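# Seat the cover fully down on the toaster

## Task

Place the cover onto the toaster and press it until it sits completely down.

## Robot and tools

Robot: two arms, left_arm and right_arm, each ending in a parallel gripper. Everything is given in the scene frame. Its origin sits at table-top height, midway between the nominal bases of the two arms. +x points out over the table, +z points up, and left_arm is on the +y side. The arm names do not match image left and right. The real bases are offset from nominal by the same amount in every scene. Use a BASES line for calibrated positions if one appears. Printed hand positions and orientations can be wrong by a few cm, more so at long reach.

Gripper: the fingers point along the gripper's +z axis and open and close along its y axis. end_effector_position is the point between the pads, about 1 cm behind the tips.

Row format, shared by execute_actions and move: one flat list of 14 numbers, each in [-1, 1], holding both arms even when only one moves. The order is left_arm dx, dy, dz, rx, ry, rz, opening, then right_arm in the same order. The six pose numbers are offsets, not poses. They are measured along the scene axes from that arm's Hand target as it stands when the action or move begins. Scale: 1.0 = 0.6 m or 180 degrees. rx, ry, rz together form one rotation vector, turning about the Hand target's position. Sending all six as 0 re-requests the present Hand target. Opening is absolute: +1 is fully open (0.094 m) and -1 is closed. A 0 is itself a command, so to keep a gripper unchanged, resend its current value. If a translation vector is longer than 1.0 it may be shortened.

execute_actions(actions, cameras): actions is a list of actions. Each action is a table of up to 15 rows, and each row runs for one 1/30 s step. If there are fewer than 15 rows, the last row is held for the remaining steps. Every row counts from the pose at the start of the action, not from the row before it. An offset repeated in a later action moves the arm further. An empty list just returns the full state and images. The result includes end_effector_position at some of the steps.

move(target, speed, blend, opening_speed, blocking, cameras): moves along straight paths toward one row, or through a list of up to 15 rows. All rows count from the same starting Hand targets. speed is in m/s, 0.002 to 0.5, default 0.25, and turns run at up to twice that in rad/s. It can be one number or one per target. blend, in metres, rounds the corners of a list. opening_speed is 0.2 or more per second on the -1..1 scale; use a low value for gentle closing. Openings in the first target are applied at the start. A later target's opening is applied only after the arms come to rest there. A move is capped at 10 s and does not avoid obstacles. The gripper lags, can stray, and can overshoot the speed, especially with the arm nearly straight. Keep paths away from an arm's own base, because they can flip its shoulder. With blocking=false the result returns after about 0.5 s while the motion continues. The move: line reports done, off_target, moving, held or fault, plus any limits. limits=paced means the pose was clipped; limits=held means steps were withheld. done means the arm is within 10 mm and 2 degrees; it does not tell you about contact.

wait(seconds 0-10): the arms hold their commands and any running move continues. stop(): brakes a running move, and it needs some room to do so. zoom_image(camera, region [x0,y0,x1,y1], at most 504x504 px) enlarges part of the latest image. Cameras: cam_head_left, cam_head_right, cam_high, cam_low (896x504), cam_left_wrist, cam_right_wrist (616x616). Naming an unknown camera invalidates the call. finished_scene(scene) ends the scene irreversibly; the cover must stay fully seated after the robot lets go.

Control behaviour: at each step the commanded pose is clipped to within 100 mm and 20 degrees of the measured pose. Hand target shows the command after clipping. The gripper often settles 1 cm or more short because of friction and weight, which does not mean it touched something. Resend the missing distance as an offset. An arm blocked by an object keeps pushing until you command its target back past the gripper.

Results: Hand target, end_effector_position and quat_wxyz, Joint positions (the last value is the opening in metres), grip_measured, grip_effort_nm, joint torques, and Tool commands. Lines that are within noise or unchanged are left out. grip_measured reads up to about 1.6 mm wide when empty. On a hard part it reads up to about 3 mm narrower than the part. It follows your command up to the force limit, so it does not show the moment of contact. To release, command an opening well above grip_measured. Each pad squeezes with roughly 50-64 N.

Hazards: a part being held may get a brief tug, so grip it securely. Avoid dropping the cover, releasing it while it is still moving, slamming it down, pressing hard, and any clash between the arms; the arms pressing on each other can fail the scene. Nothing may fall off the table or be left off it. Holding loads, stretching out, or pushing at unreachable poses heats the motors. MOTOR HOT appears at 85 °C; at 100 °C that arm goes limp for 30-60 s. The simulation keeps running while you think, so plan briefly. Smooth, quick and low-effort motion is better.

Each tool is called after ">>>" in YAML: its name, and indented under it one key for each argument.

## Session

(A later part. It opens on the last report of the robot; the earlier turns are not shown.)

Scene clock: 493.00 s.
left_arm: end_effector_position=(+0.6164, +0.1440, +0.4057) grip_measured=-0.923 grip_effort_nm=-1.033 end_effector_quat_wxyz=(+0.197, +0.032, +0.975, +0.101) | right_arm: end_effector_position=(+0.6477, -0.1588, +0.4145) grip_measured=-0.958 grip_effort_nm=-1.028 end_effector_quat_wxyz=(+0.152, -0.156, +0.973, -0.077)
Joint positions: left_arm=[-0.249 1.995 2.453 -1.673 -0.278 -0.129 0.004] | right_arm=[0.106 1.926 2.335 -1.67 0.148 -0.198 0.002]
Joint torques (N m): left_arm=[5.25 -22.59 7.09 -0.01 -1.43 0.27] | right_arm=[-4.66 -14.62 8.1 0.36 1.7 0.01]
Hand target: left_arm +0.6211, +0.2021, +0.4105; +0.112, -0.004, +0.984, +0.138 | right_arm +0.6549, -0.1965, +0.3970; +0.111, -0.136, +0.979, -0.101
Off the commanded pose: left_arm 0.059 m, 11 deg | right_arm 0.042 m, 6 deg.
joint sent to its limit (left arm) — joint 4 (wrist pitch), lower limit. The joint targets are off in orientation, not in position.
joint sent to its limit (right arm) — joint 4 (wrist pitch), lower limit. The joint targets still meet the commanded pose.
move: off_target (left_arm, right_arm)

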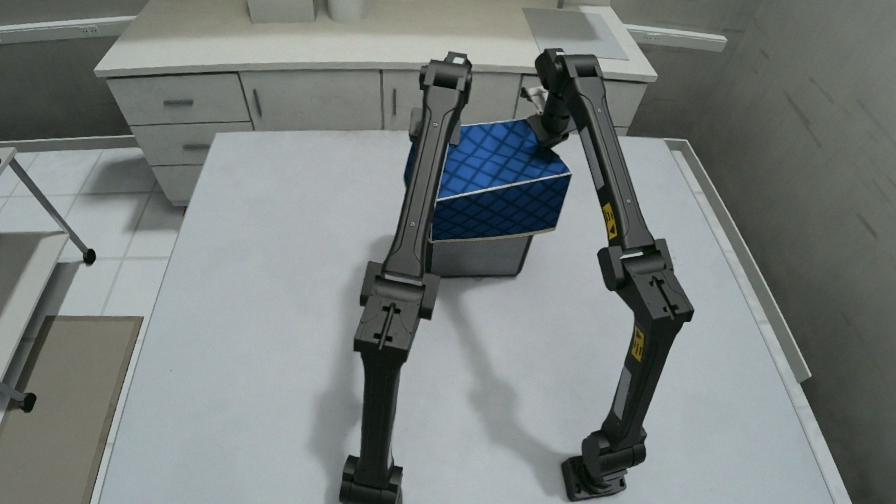

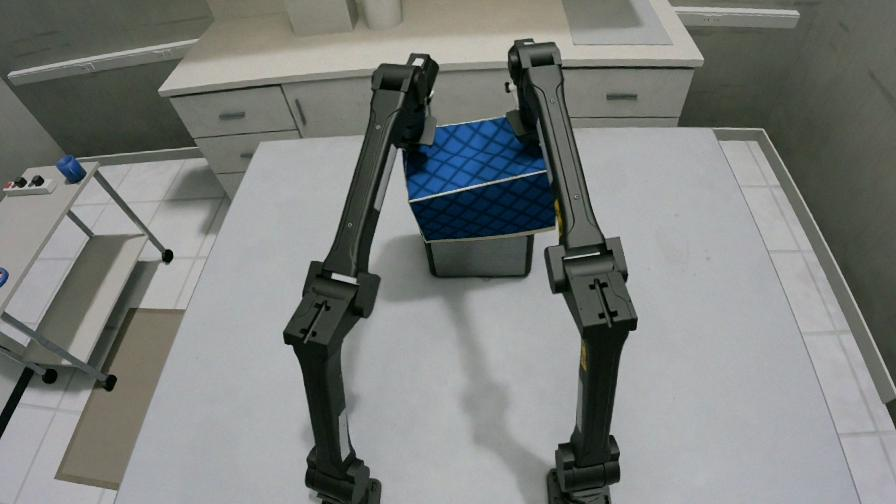

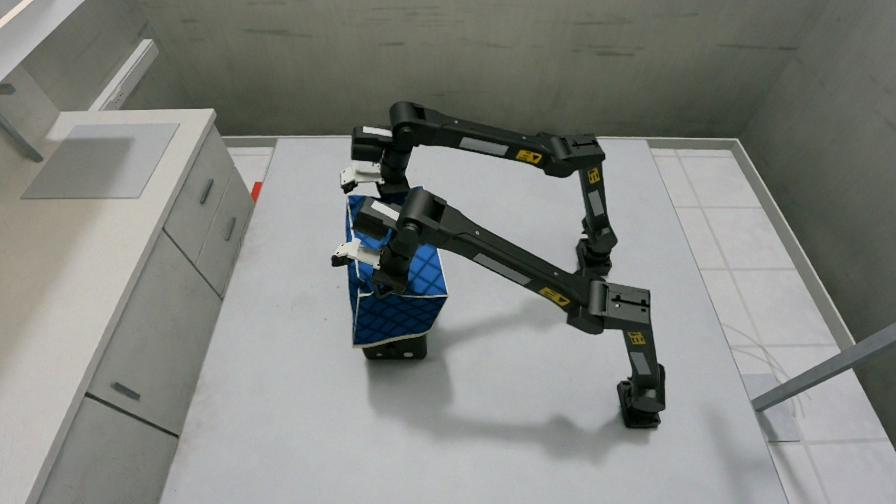

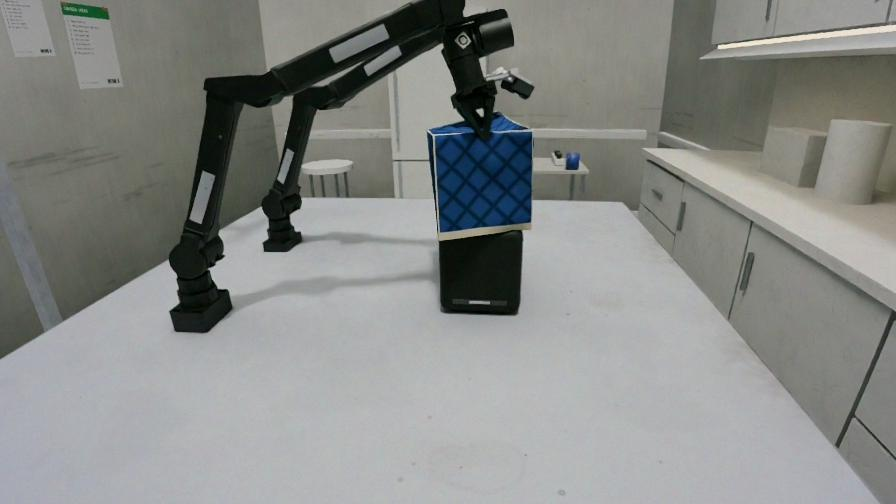

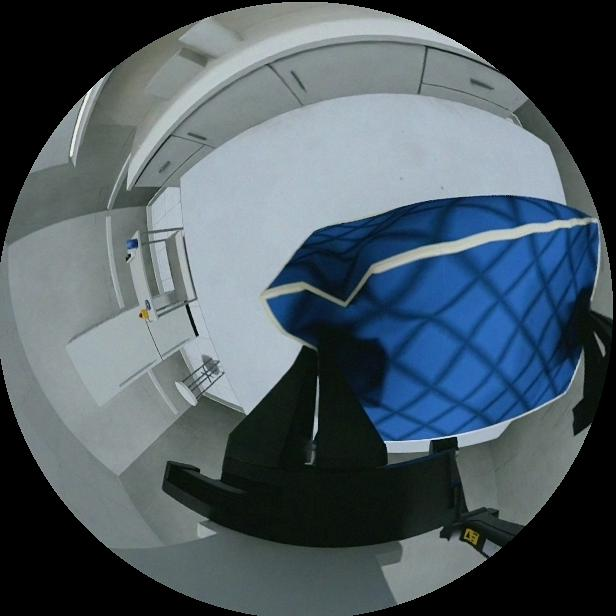

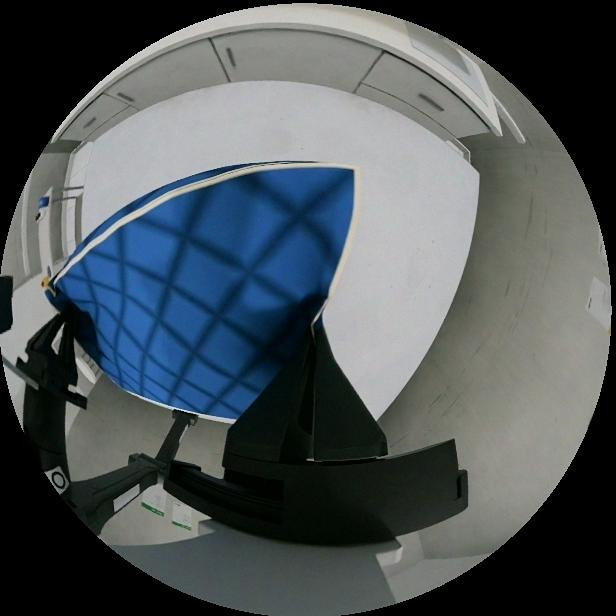

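>>> move:
  target: [0,0,-0.08,0,0,0,-1,-0.01,0,-0.08,0,0,0,-1]
  speed: 0.08

>>> zoom_image:
  camera: "cam_low"
  region: [410, 80, 570, 260]

>>> zoom_image:
  camera: "cam_high"
  region: [320, 140, 480, 380]

Scene clock: 498.70 s.
left_arm: end_effector_position=(+0.6140, +0.1440, +0.3598) grip_measured=-0.923 grip_effort_nm=-1.028 end_effector_quat_wxyz=(+0.151, +0.027, +0.982, +0.108) | right_arm: end_effector_position=(+0.6509, -0.1570, +0.3450) grip_measured=-0.958 grip_effort_nm=-1.033 end_effector_quat_wxyz=(+0.114, -0.161, +0.977, -0.077)
Joint positions: left_arm=[-0.249 2.011 2.37 -1.673 -0.274 -0.154 0.004] | right_arm=[0.108 1.926 2.157 -1.568 0.149 -0.198 0.002]
Joint torques (N m): left_arm=[5.89 -22.59 7.45 -0.21 -1.53 0.29] | right_arm=[-4.84 -17.67 7.84 0.47 1.77 0.12]
Hand target: left_arm +0.6211, +0.2021, +0.3624; +0.112, -0.004, +0.984, +0.138 | right_arm +0.6489, -0.1965, +0.3489; +0.111, -0.136, +0.979, -0.101
Off the commanded pose: left_arm 0.059 m, 7 deg | right_arm 0.040 m, 4 deg.
joint sent to its limit (left arm) — joint 4 (wrist pitch), lower limit. The joint targets are off in orientation, not in position.
move: off_target (left_arm, right_arm)

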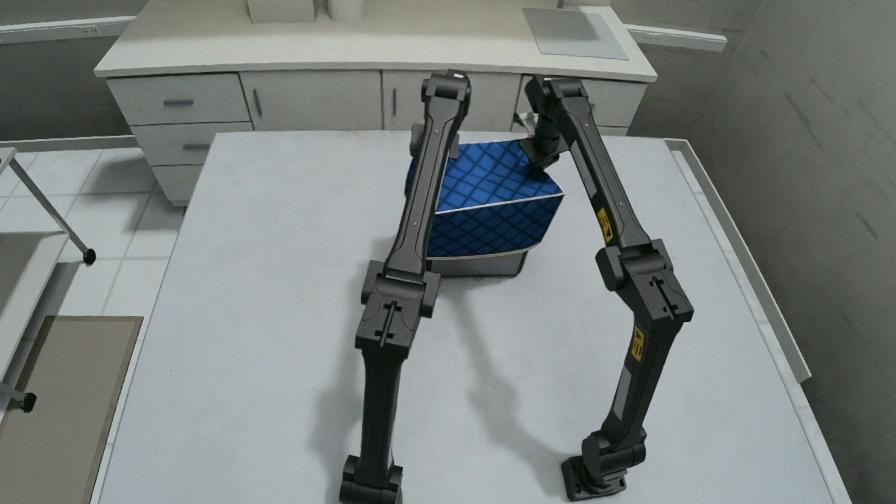

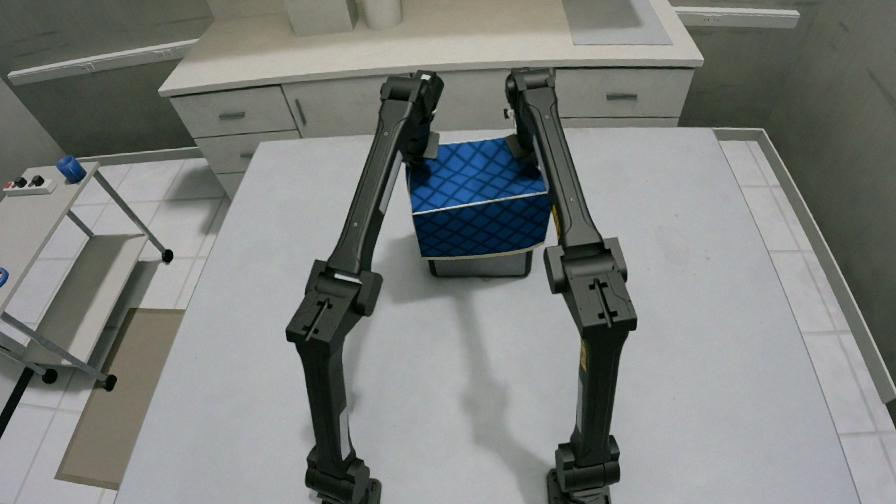

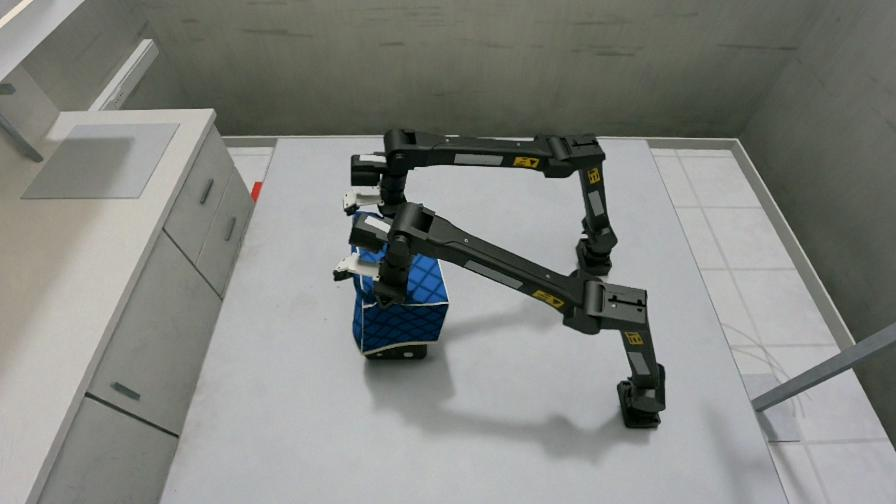

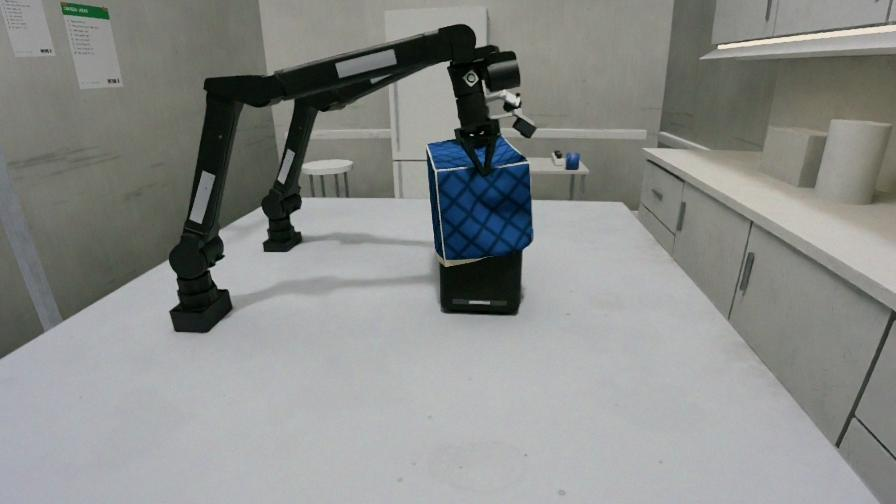

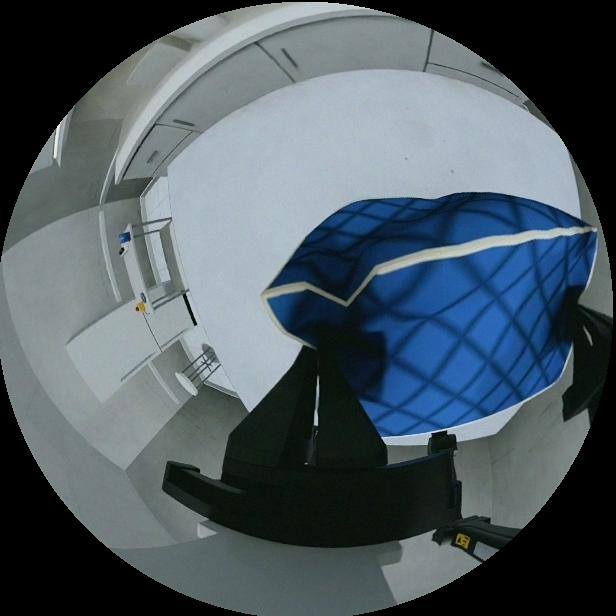

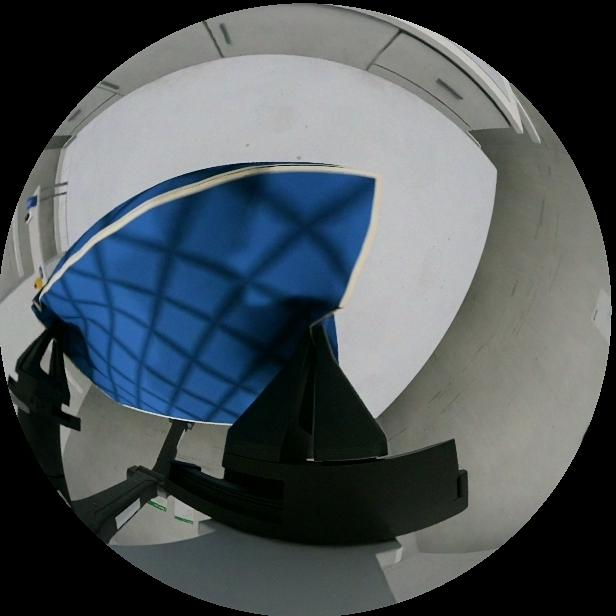

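Scaled by 2.800.

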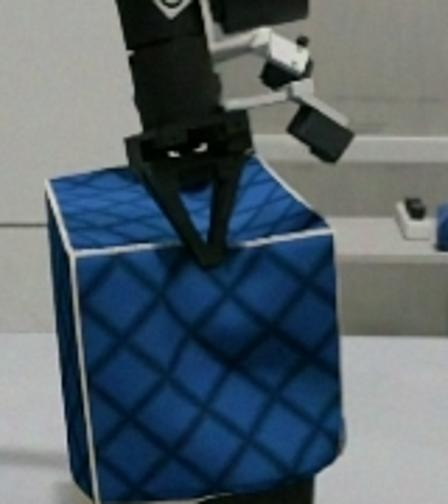

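Scaled by 2.100.

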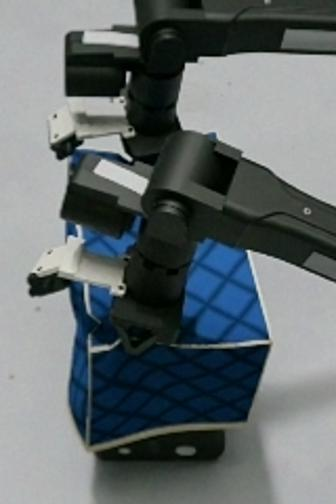

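>>> zoom_image:
  camera: "cam_low"
  region: [420, 160, 550, 320]

>>> zoom_image:
  camera: "cam_high"
  region: [340, 190, 460, 370]

Scaled by 3.150.

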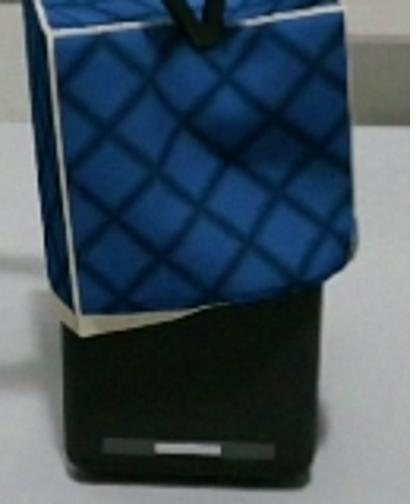

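Scaled by 2.800.

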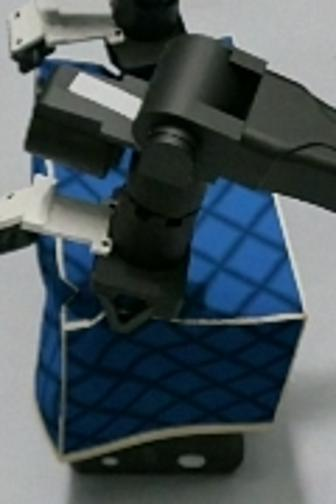

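>>> move:
  target:
    - [0,0,0.075,0,0,0,-1,0.01,0,0.12,0,0,0,-1]
    - [0,-0.03,0.08,0,0,0,-1,0.02,-0.03,0.12,0,0,0,-1]
  speed: 0.1

>>> zoom_image:
  camera: "cam_low"
  region: [410, 80, 570, 260]

>>> zoom_image:
  camera: "cam_high"
  region: [320, 140, 480, 380]

>>> zoom_image:
  camera: "cam_head_right"
  region: [380, 80, 600, 300]

Scene clock: 512.63 s.
left_arm: end_effector_position=(+0.6180, +0.1442, +0.3792) grip_measured=-0.923 grip_effort_nm=-1.018 end_effector_quat_wxyz=(+0.173, +0.023, +0.979, +0.106) | right_arm: end_effector_position=(+0.6459, -0.1577, +0.4038) grip_measured=-0.958 grip_effort_nm=-1.038 end_effector_quat_wxyz=(+0.140, -0.162, +0.974, -0.077)
Joint positions: left_arm=[-0.249 2.011 2.415 -1.673 -0.281 -0.155 0.004] | right_arm=[0.108 1.926 2.31 -1.668 0.147 -0.206 0.002]
Joint torques (N m): left_arm=[3.43 -23.88 10.02 -0.21 -1.54 0.29] | right_arm=[-7.18 -15.15 14.37 0.25 1.5 -0.26]
Hand target: left_arm +0.6211, +0.1841, +0.4103; +0.112, -0.004, +0.984, +0.139 | right_arm +0.6609, -0.2144, +0.4209; +0.111, -0.136, +0.979, -0.101
Off the commanded pose: left_arm 0.051 m, 8 deg | right_arm 0.061 m, 5 deg.
joint sent to its limit (left arm) — joint 4 (wrist pitch), lower limit. The joint targets are off in orientation, not in position.
joint sent to its limit (right arm) — joint 4 (wrist pitch), lower limit. The joint targets are off in position and orientation.
move: off_target (left_arm, right_arm)

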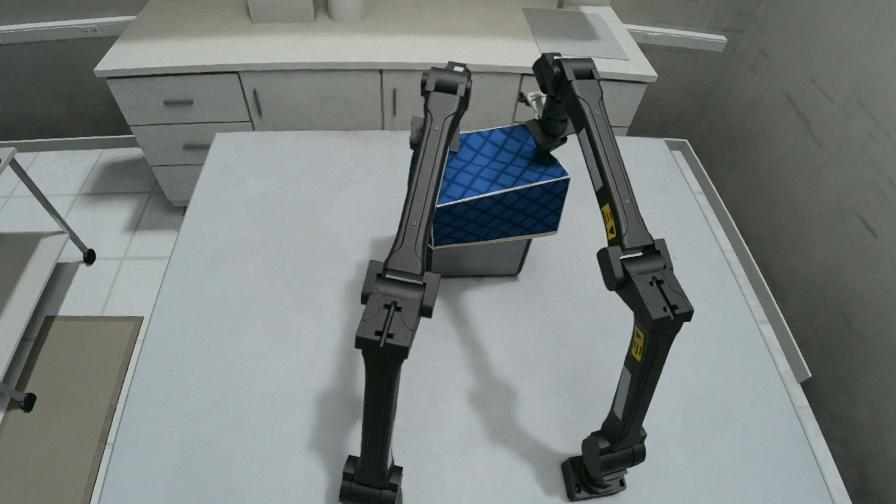

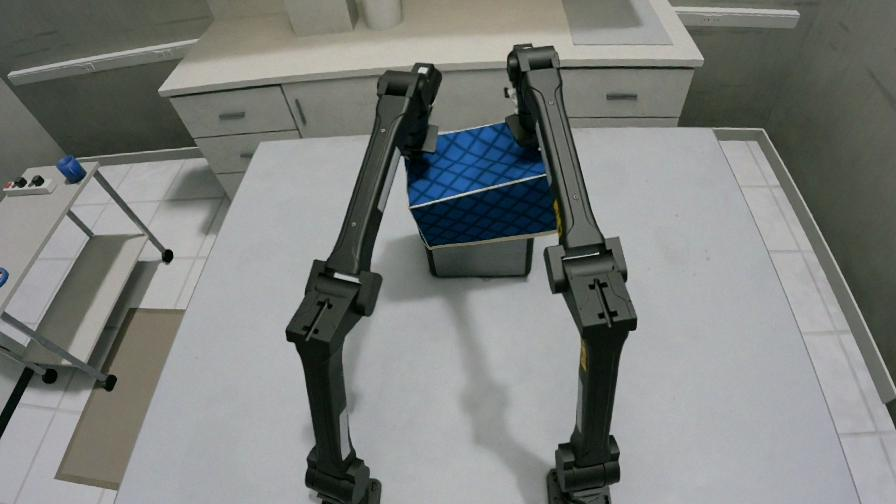

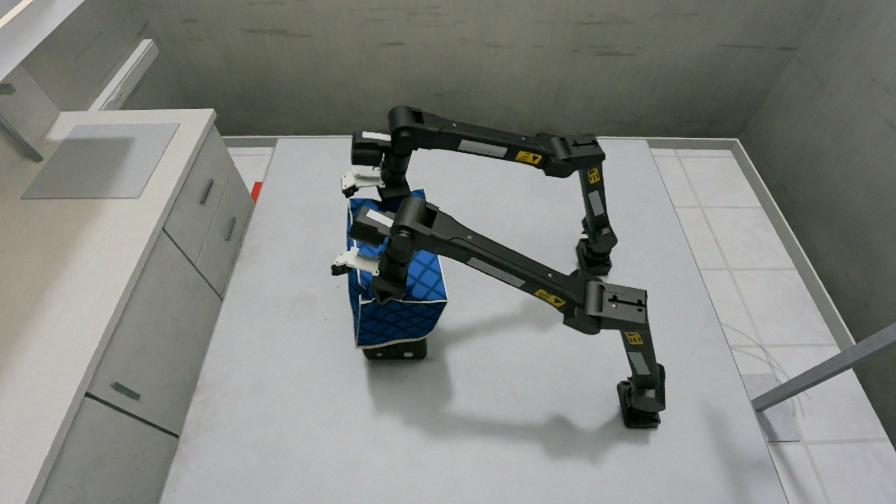

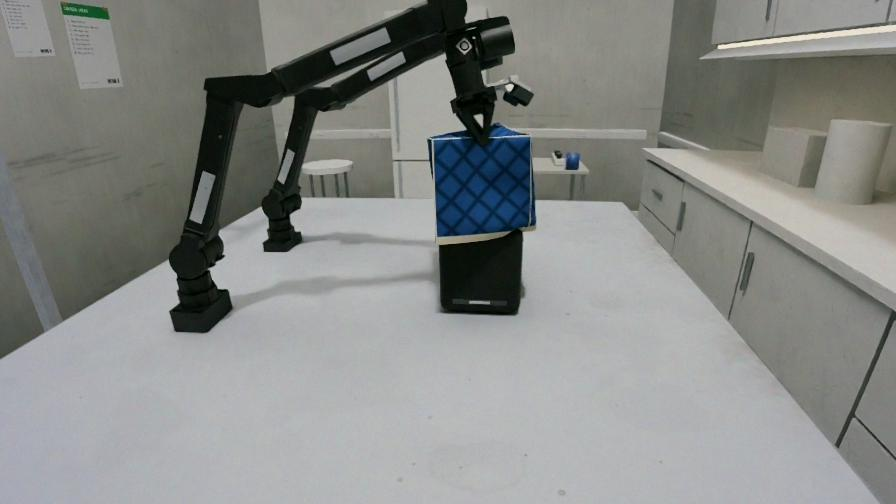

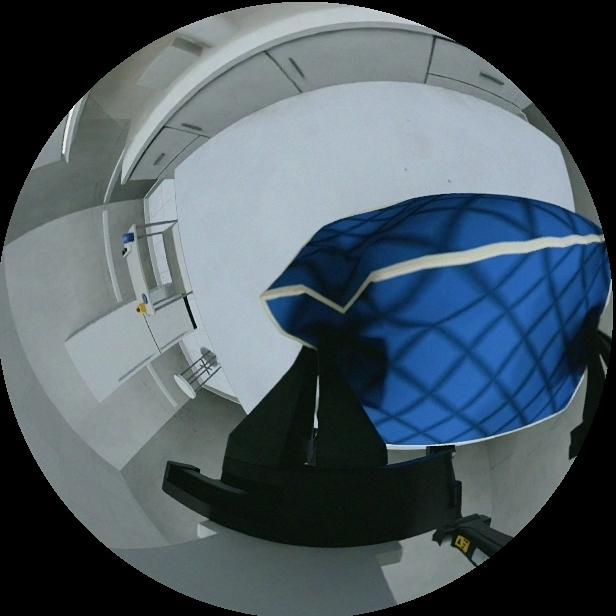

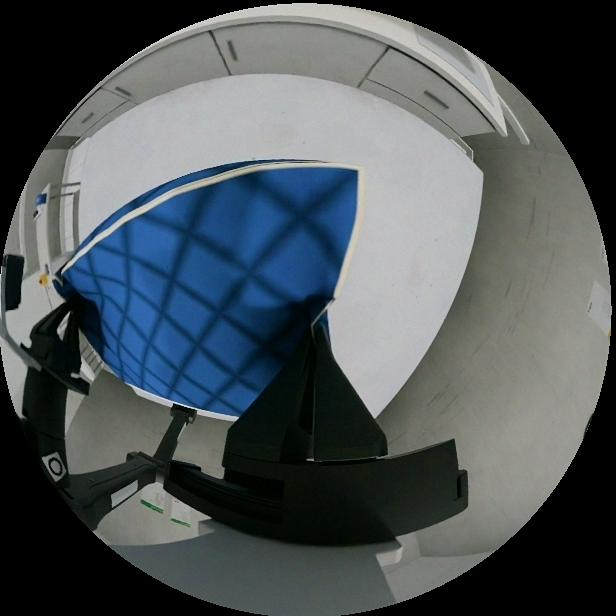

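Scaled by 2.800.

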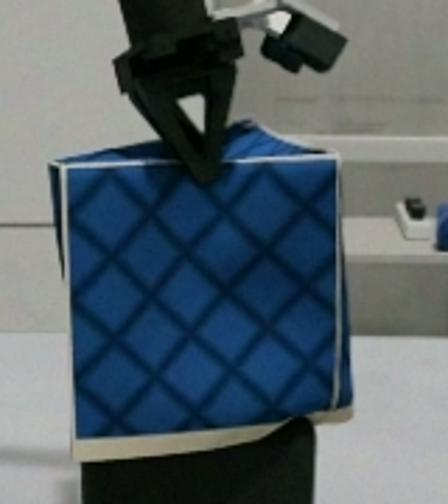

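Scaled by 2.100.

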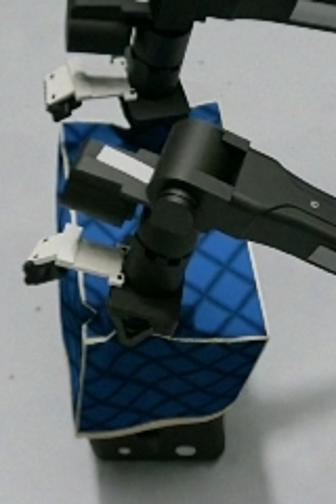

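Scaled by 2.291.

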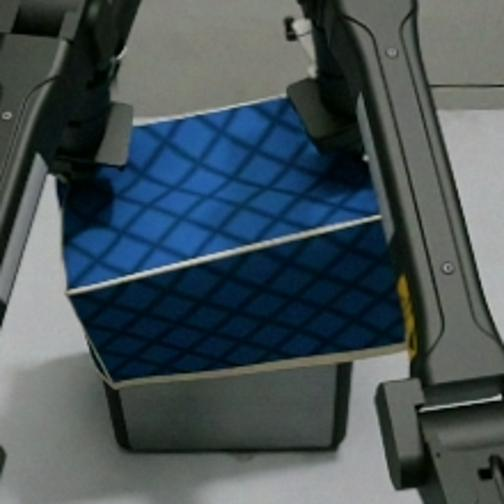

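>>> move:
  target: [0,0,0,0,0,0,-1,-0.05,0,0,0,0,0,-1]
  speed: 0.1

>>> zoom_image:
  camera: "cam_low"
  region: [410, 80, 570, 260]

>>> zoom_image:
  camera: "cam_high"
  region: [320, 140, 480, 380]

>>> zoom_image:
  camera: "cam_head_right"
  region: [380, 80, 600, 300]

Scene clock: 531.57 s.
left_arm: end_effector_position=(+0.6181, +0.1443, +0.3794) grip_measured=-0.923 grip_effort_nm=-1.038 end_effector_quat_wxyz=(+0.174, +0.022, +0.979, +0.107) | right_arm: end_effector_position=(+0.6385, -0.1585, +0.4026) grip_measured=-0.958 grip_effort_nm=-1.038 end_effector_quat_wxyz=(+0.134, -0.163, +0.974, -0.076)
Joint positions: left_arm=[-0.249 2.011 2.416 -1.673 -0.282 -0.155 0.004] | right_arm=[0.108 1.907 2.279 -1.668 0.146 -0.206 0.002]
Joint torques (N m): left_arm=[3.66 -24 10.04 -0.14 -1.56 0.3] | right_arm=[-6.71 -18.61 8.17 0.23 1.62 -0.16]
Hand target: left_arm +0.6211, +0.1841, +0.4104; +0.112, -0.004, +0.984, +0.138 | right_arm +0.6309, -0.2144, +0.4208; +0.111, -0.136, +0.979, -0.101
Off the commanded pose: left_arm 0.051 m, 9 deg | right_arm 0.059 m, 5 deg.
joint sent to its limit (left arm) — joint 4 (wrist pitch), lower limit. The joint targets are off in orientation, not in position.
joint sent to its limit (right arm) — joint 4 (wrist pitch), lower limit. The joint targets are off in orientation, not in position.
move: off_target (left_arm, right_arm)

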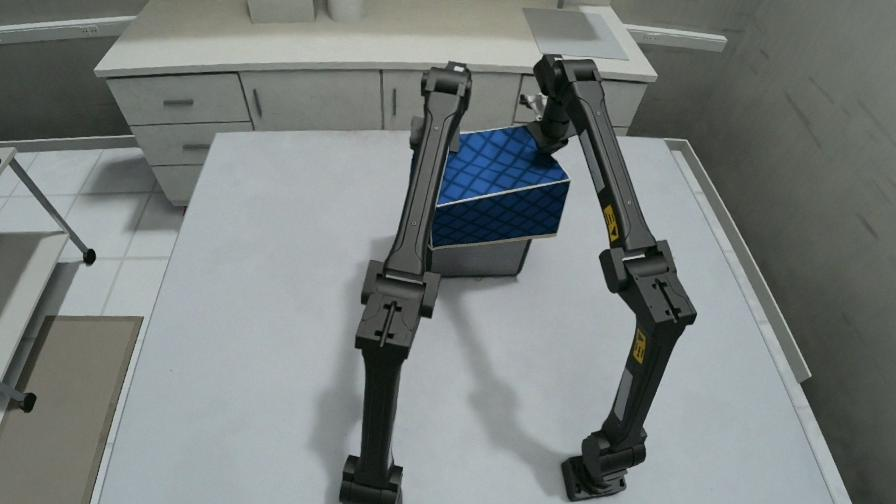

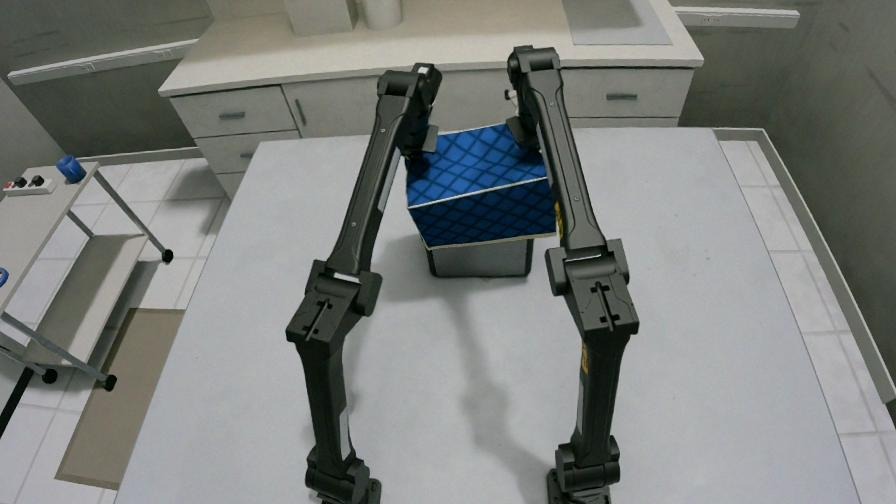

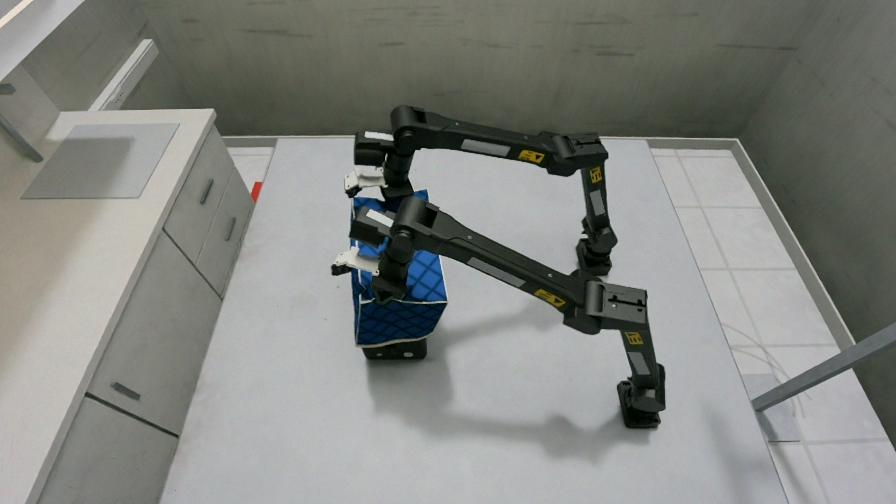

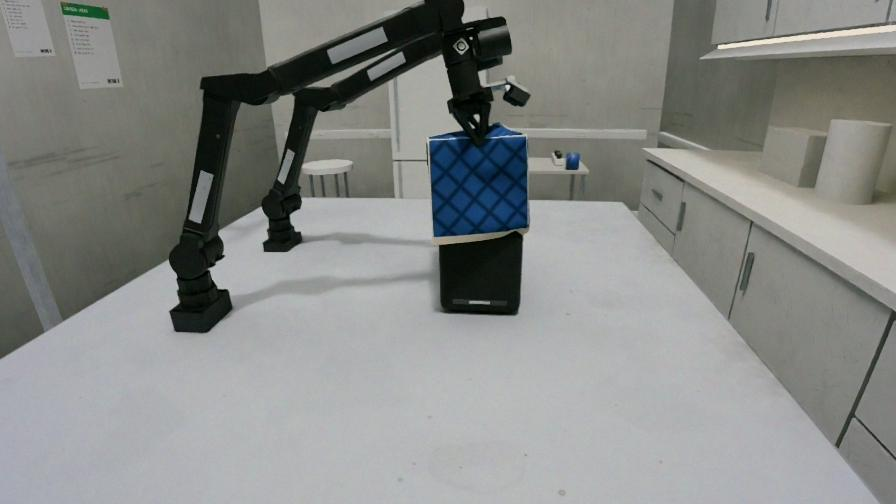

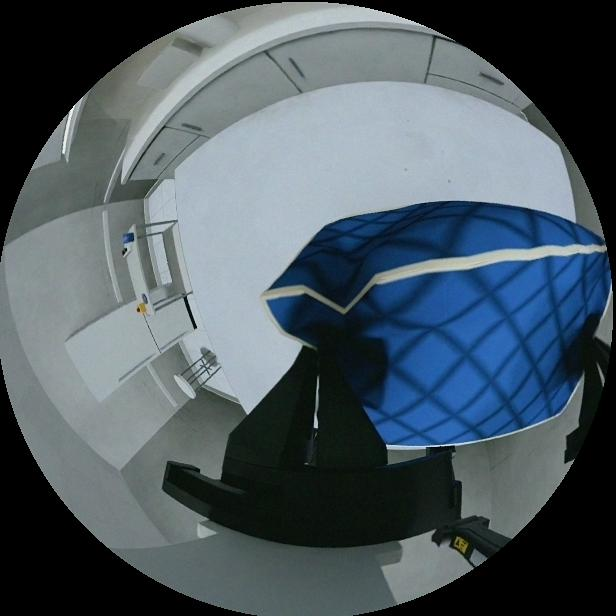

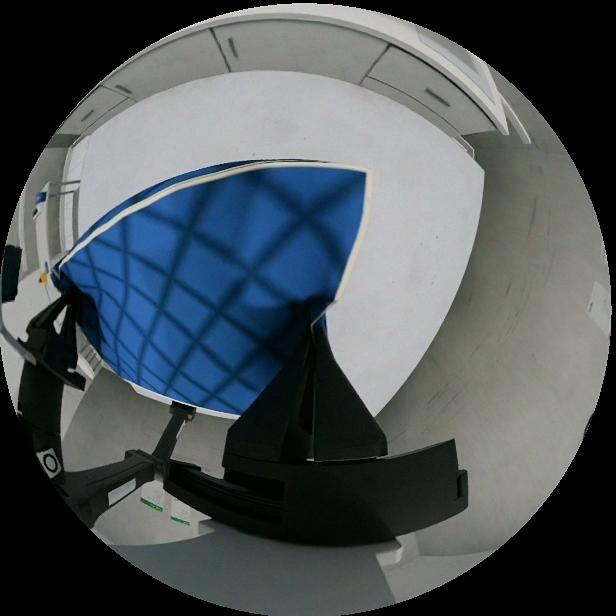

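Scaled by 2.800.

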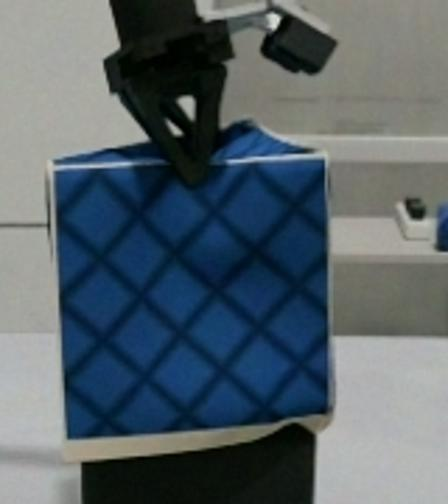

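Scaled by 2.100.

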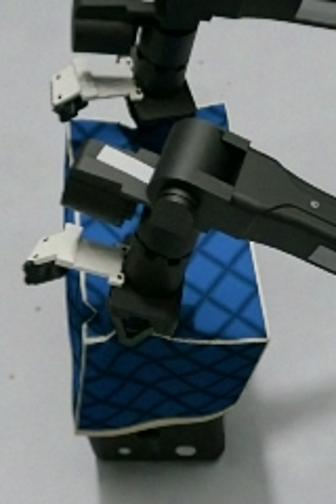

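Scaled by 2.291.

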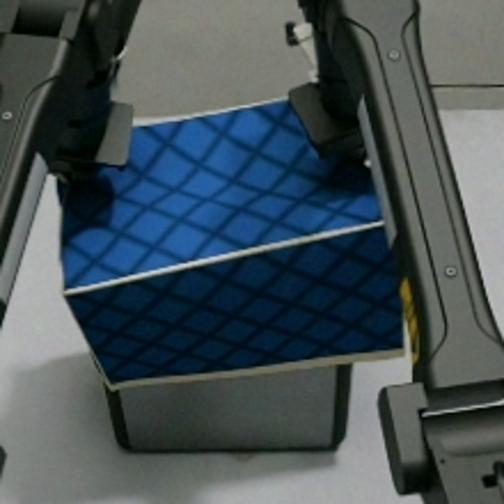

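>>> move:
  target:
    - [0,0,0.05,0,0,0,-1,0.02,0,0.04,0,0,0,-1]
    - [0,-0.02,0.05,0,0,0,-1,0.02,-0.03,0.04,0,0,0,-1]
  speed: 0.1

>>> zoom_image:
  camera: "cam_low"
  region: [410, 80, 570, 260]

>>> zoom_image:
  camera: "cam_high"
  region: [320, 140, 480, 380]

>>> zoom_image:
  camera: "cam_head_left"
  region: [380, 80, 600, 300]

Scene clock: 538.40 s.
left_arm: end_effector_position=(+0.6194, +0.1301, +0.4045) grip_measured=-0.923 grip_effort_nm=-1.023 end_effector_quat_wxyz=(+0.203, +0.029, +0.974, +0.099) | right_arm: end_effector_position=(+0.6398, -0.1730, +0.4023) grip_measured=-0.958 grip_effort_nm=-1.033 end_effector_quat_wxyz=(+0.132, -0.163, +0.975, -0.076)
Joint positions: left_arm=[-0.27 2.011 2.475 -1.673 -0.283 -0.154 0.004] | right_arm=[0.083 1.907 2.279 -1.668 0.138 -0.23 0.002]
Joint torques (N m): left_arm=[3.55 -24.18 10.24 -0.08 -1.72 0.32] | right_arm=[-7.41 -17.79 14.17 0.23 1.61 -0.29]
Hand target: left_arm +0.6212, +0.1722, +0.4404; +0.112, -0.004, +0.984, +0.138 | right_arm +0.6429, -0.2325, +0.4449; +0.111, -0.136, +0.979, -0.101
Off the commanded pose: left_arm 0.055 m, 12 deg | right_arm 0.073 m, 5 deg.
joint sent to its limit (left arm) — joint 4 (wrist pitch), lower limit. The joint targets are off in position and orientation.
joint sent to its limit (right arm) — joint 4 (wrist pitch), lower limit. The joint targets are off in position and orientation.
move: off_target (left_arm, right_arm)

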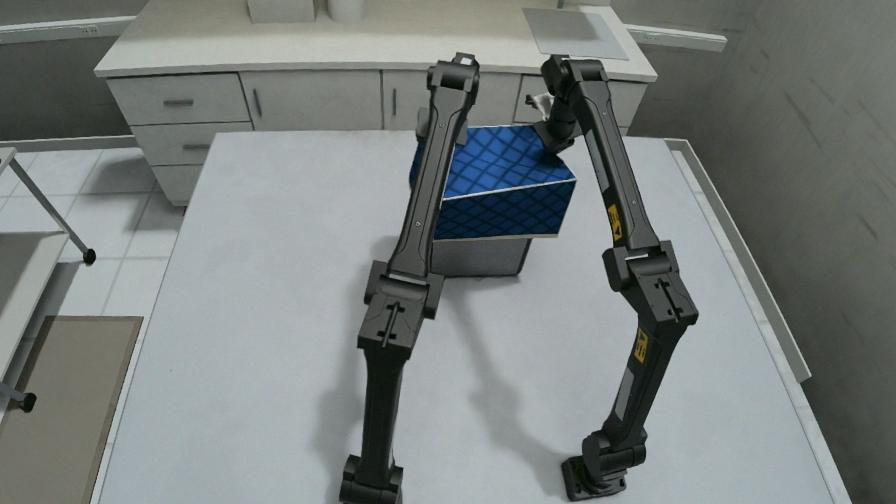

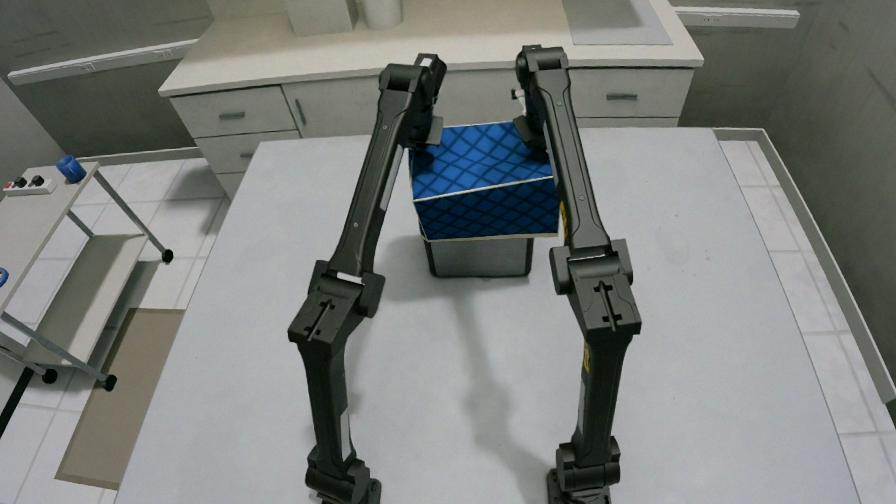

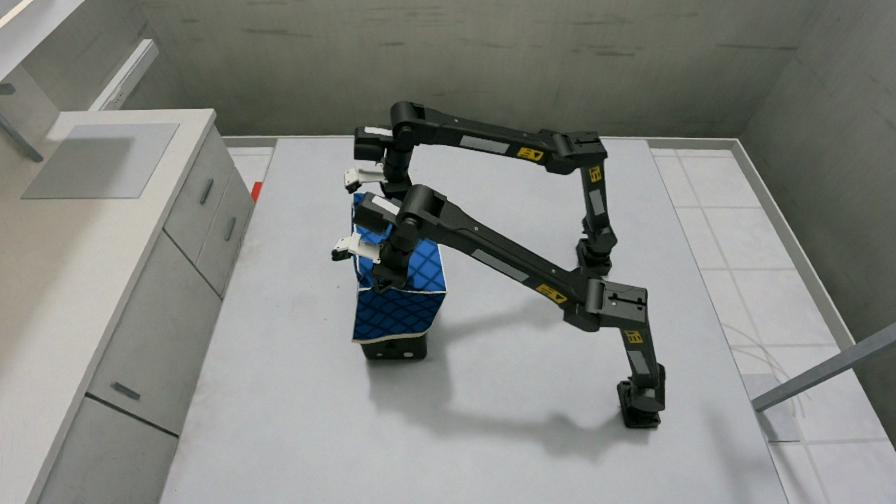

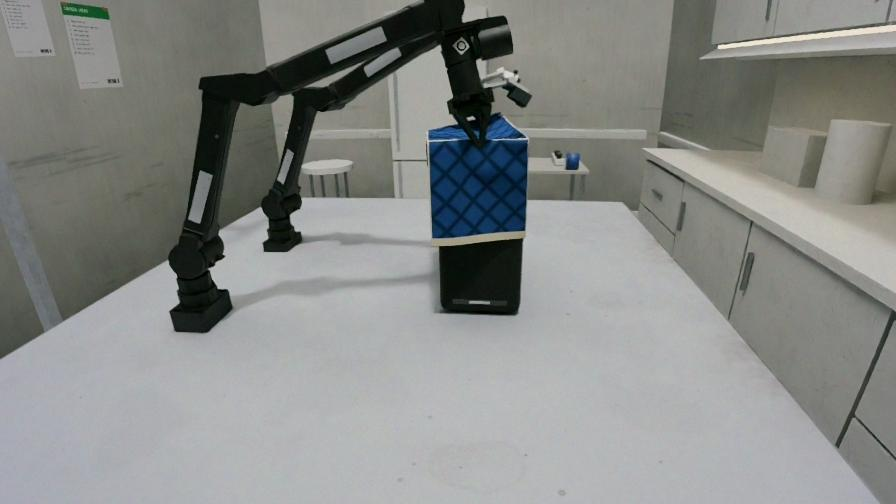

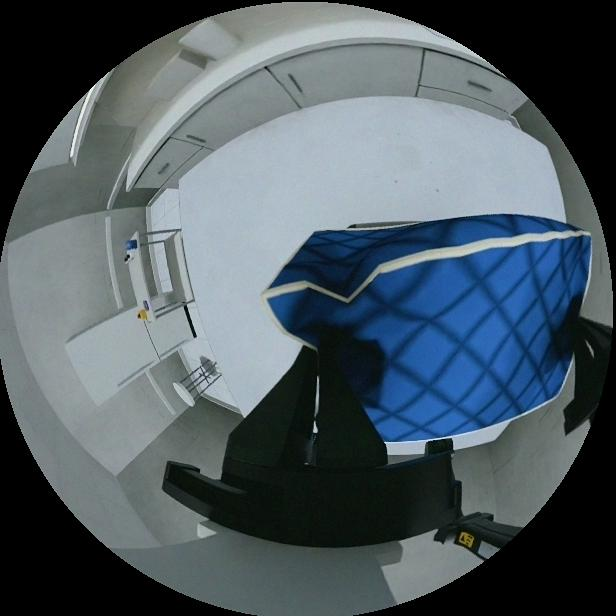

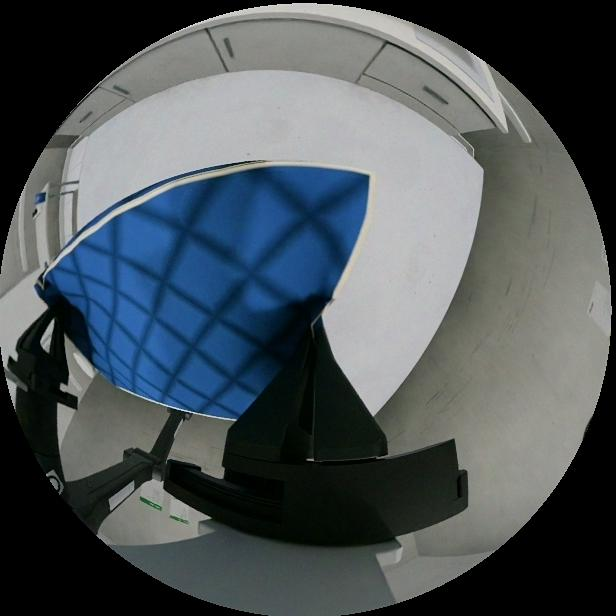

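Scaled by 2.800.

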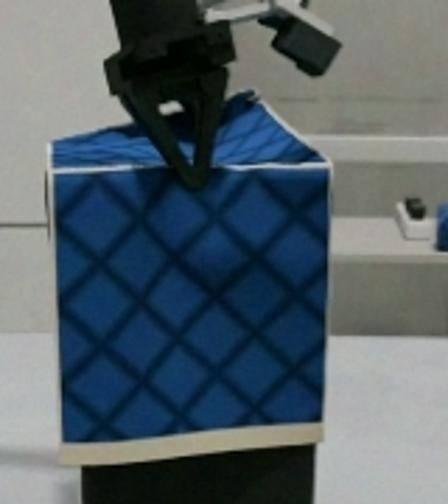

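Scaled by 2.100.

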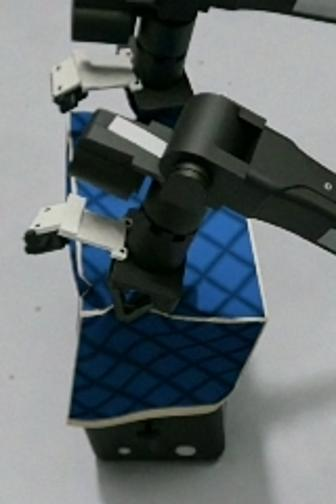

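Scaled by 2.291.

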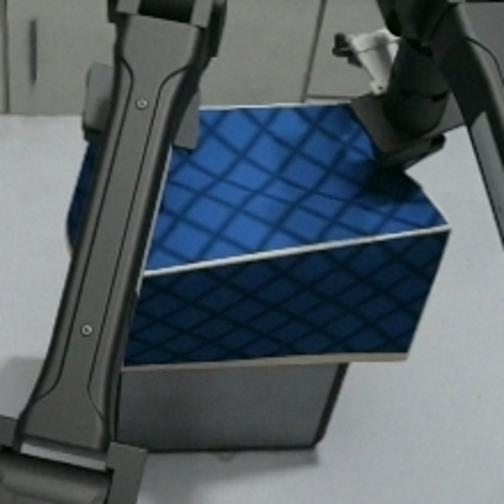

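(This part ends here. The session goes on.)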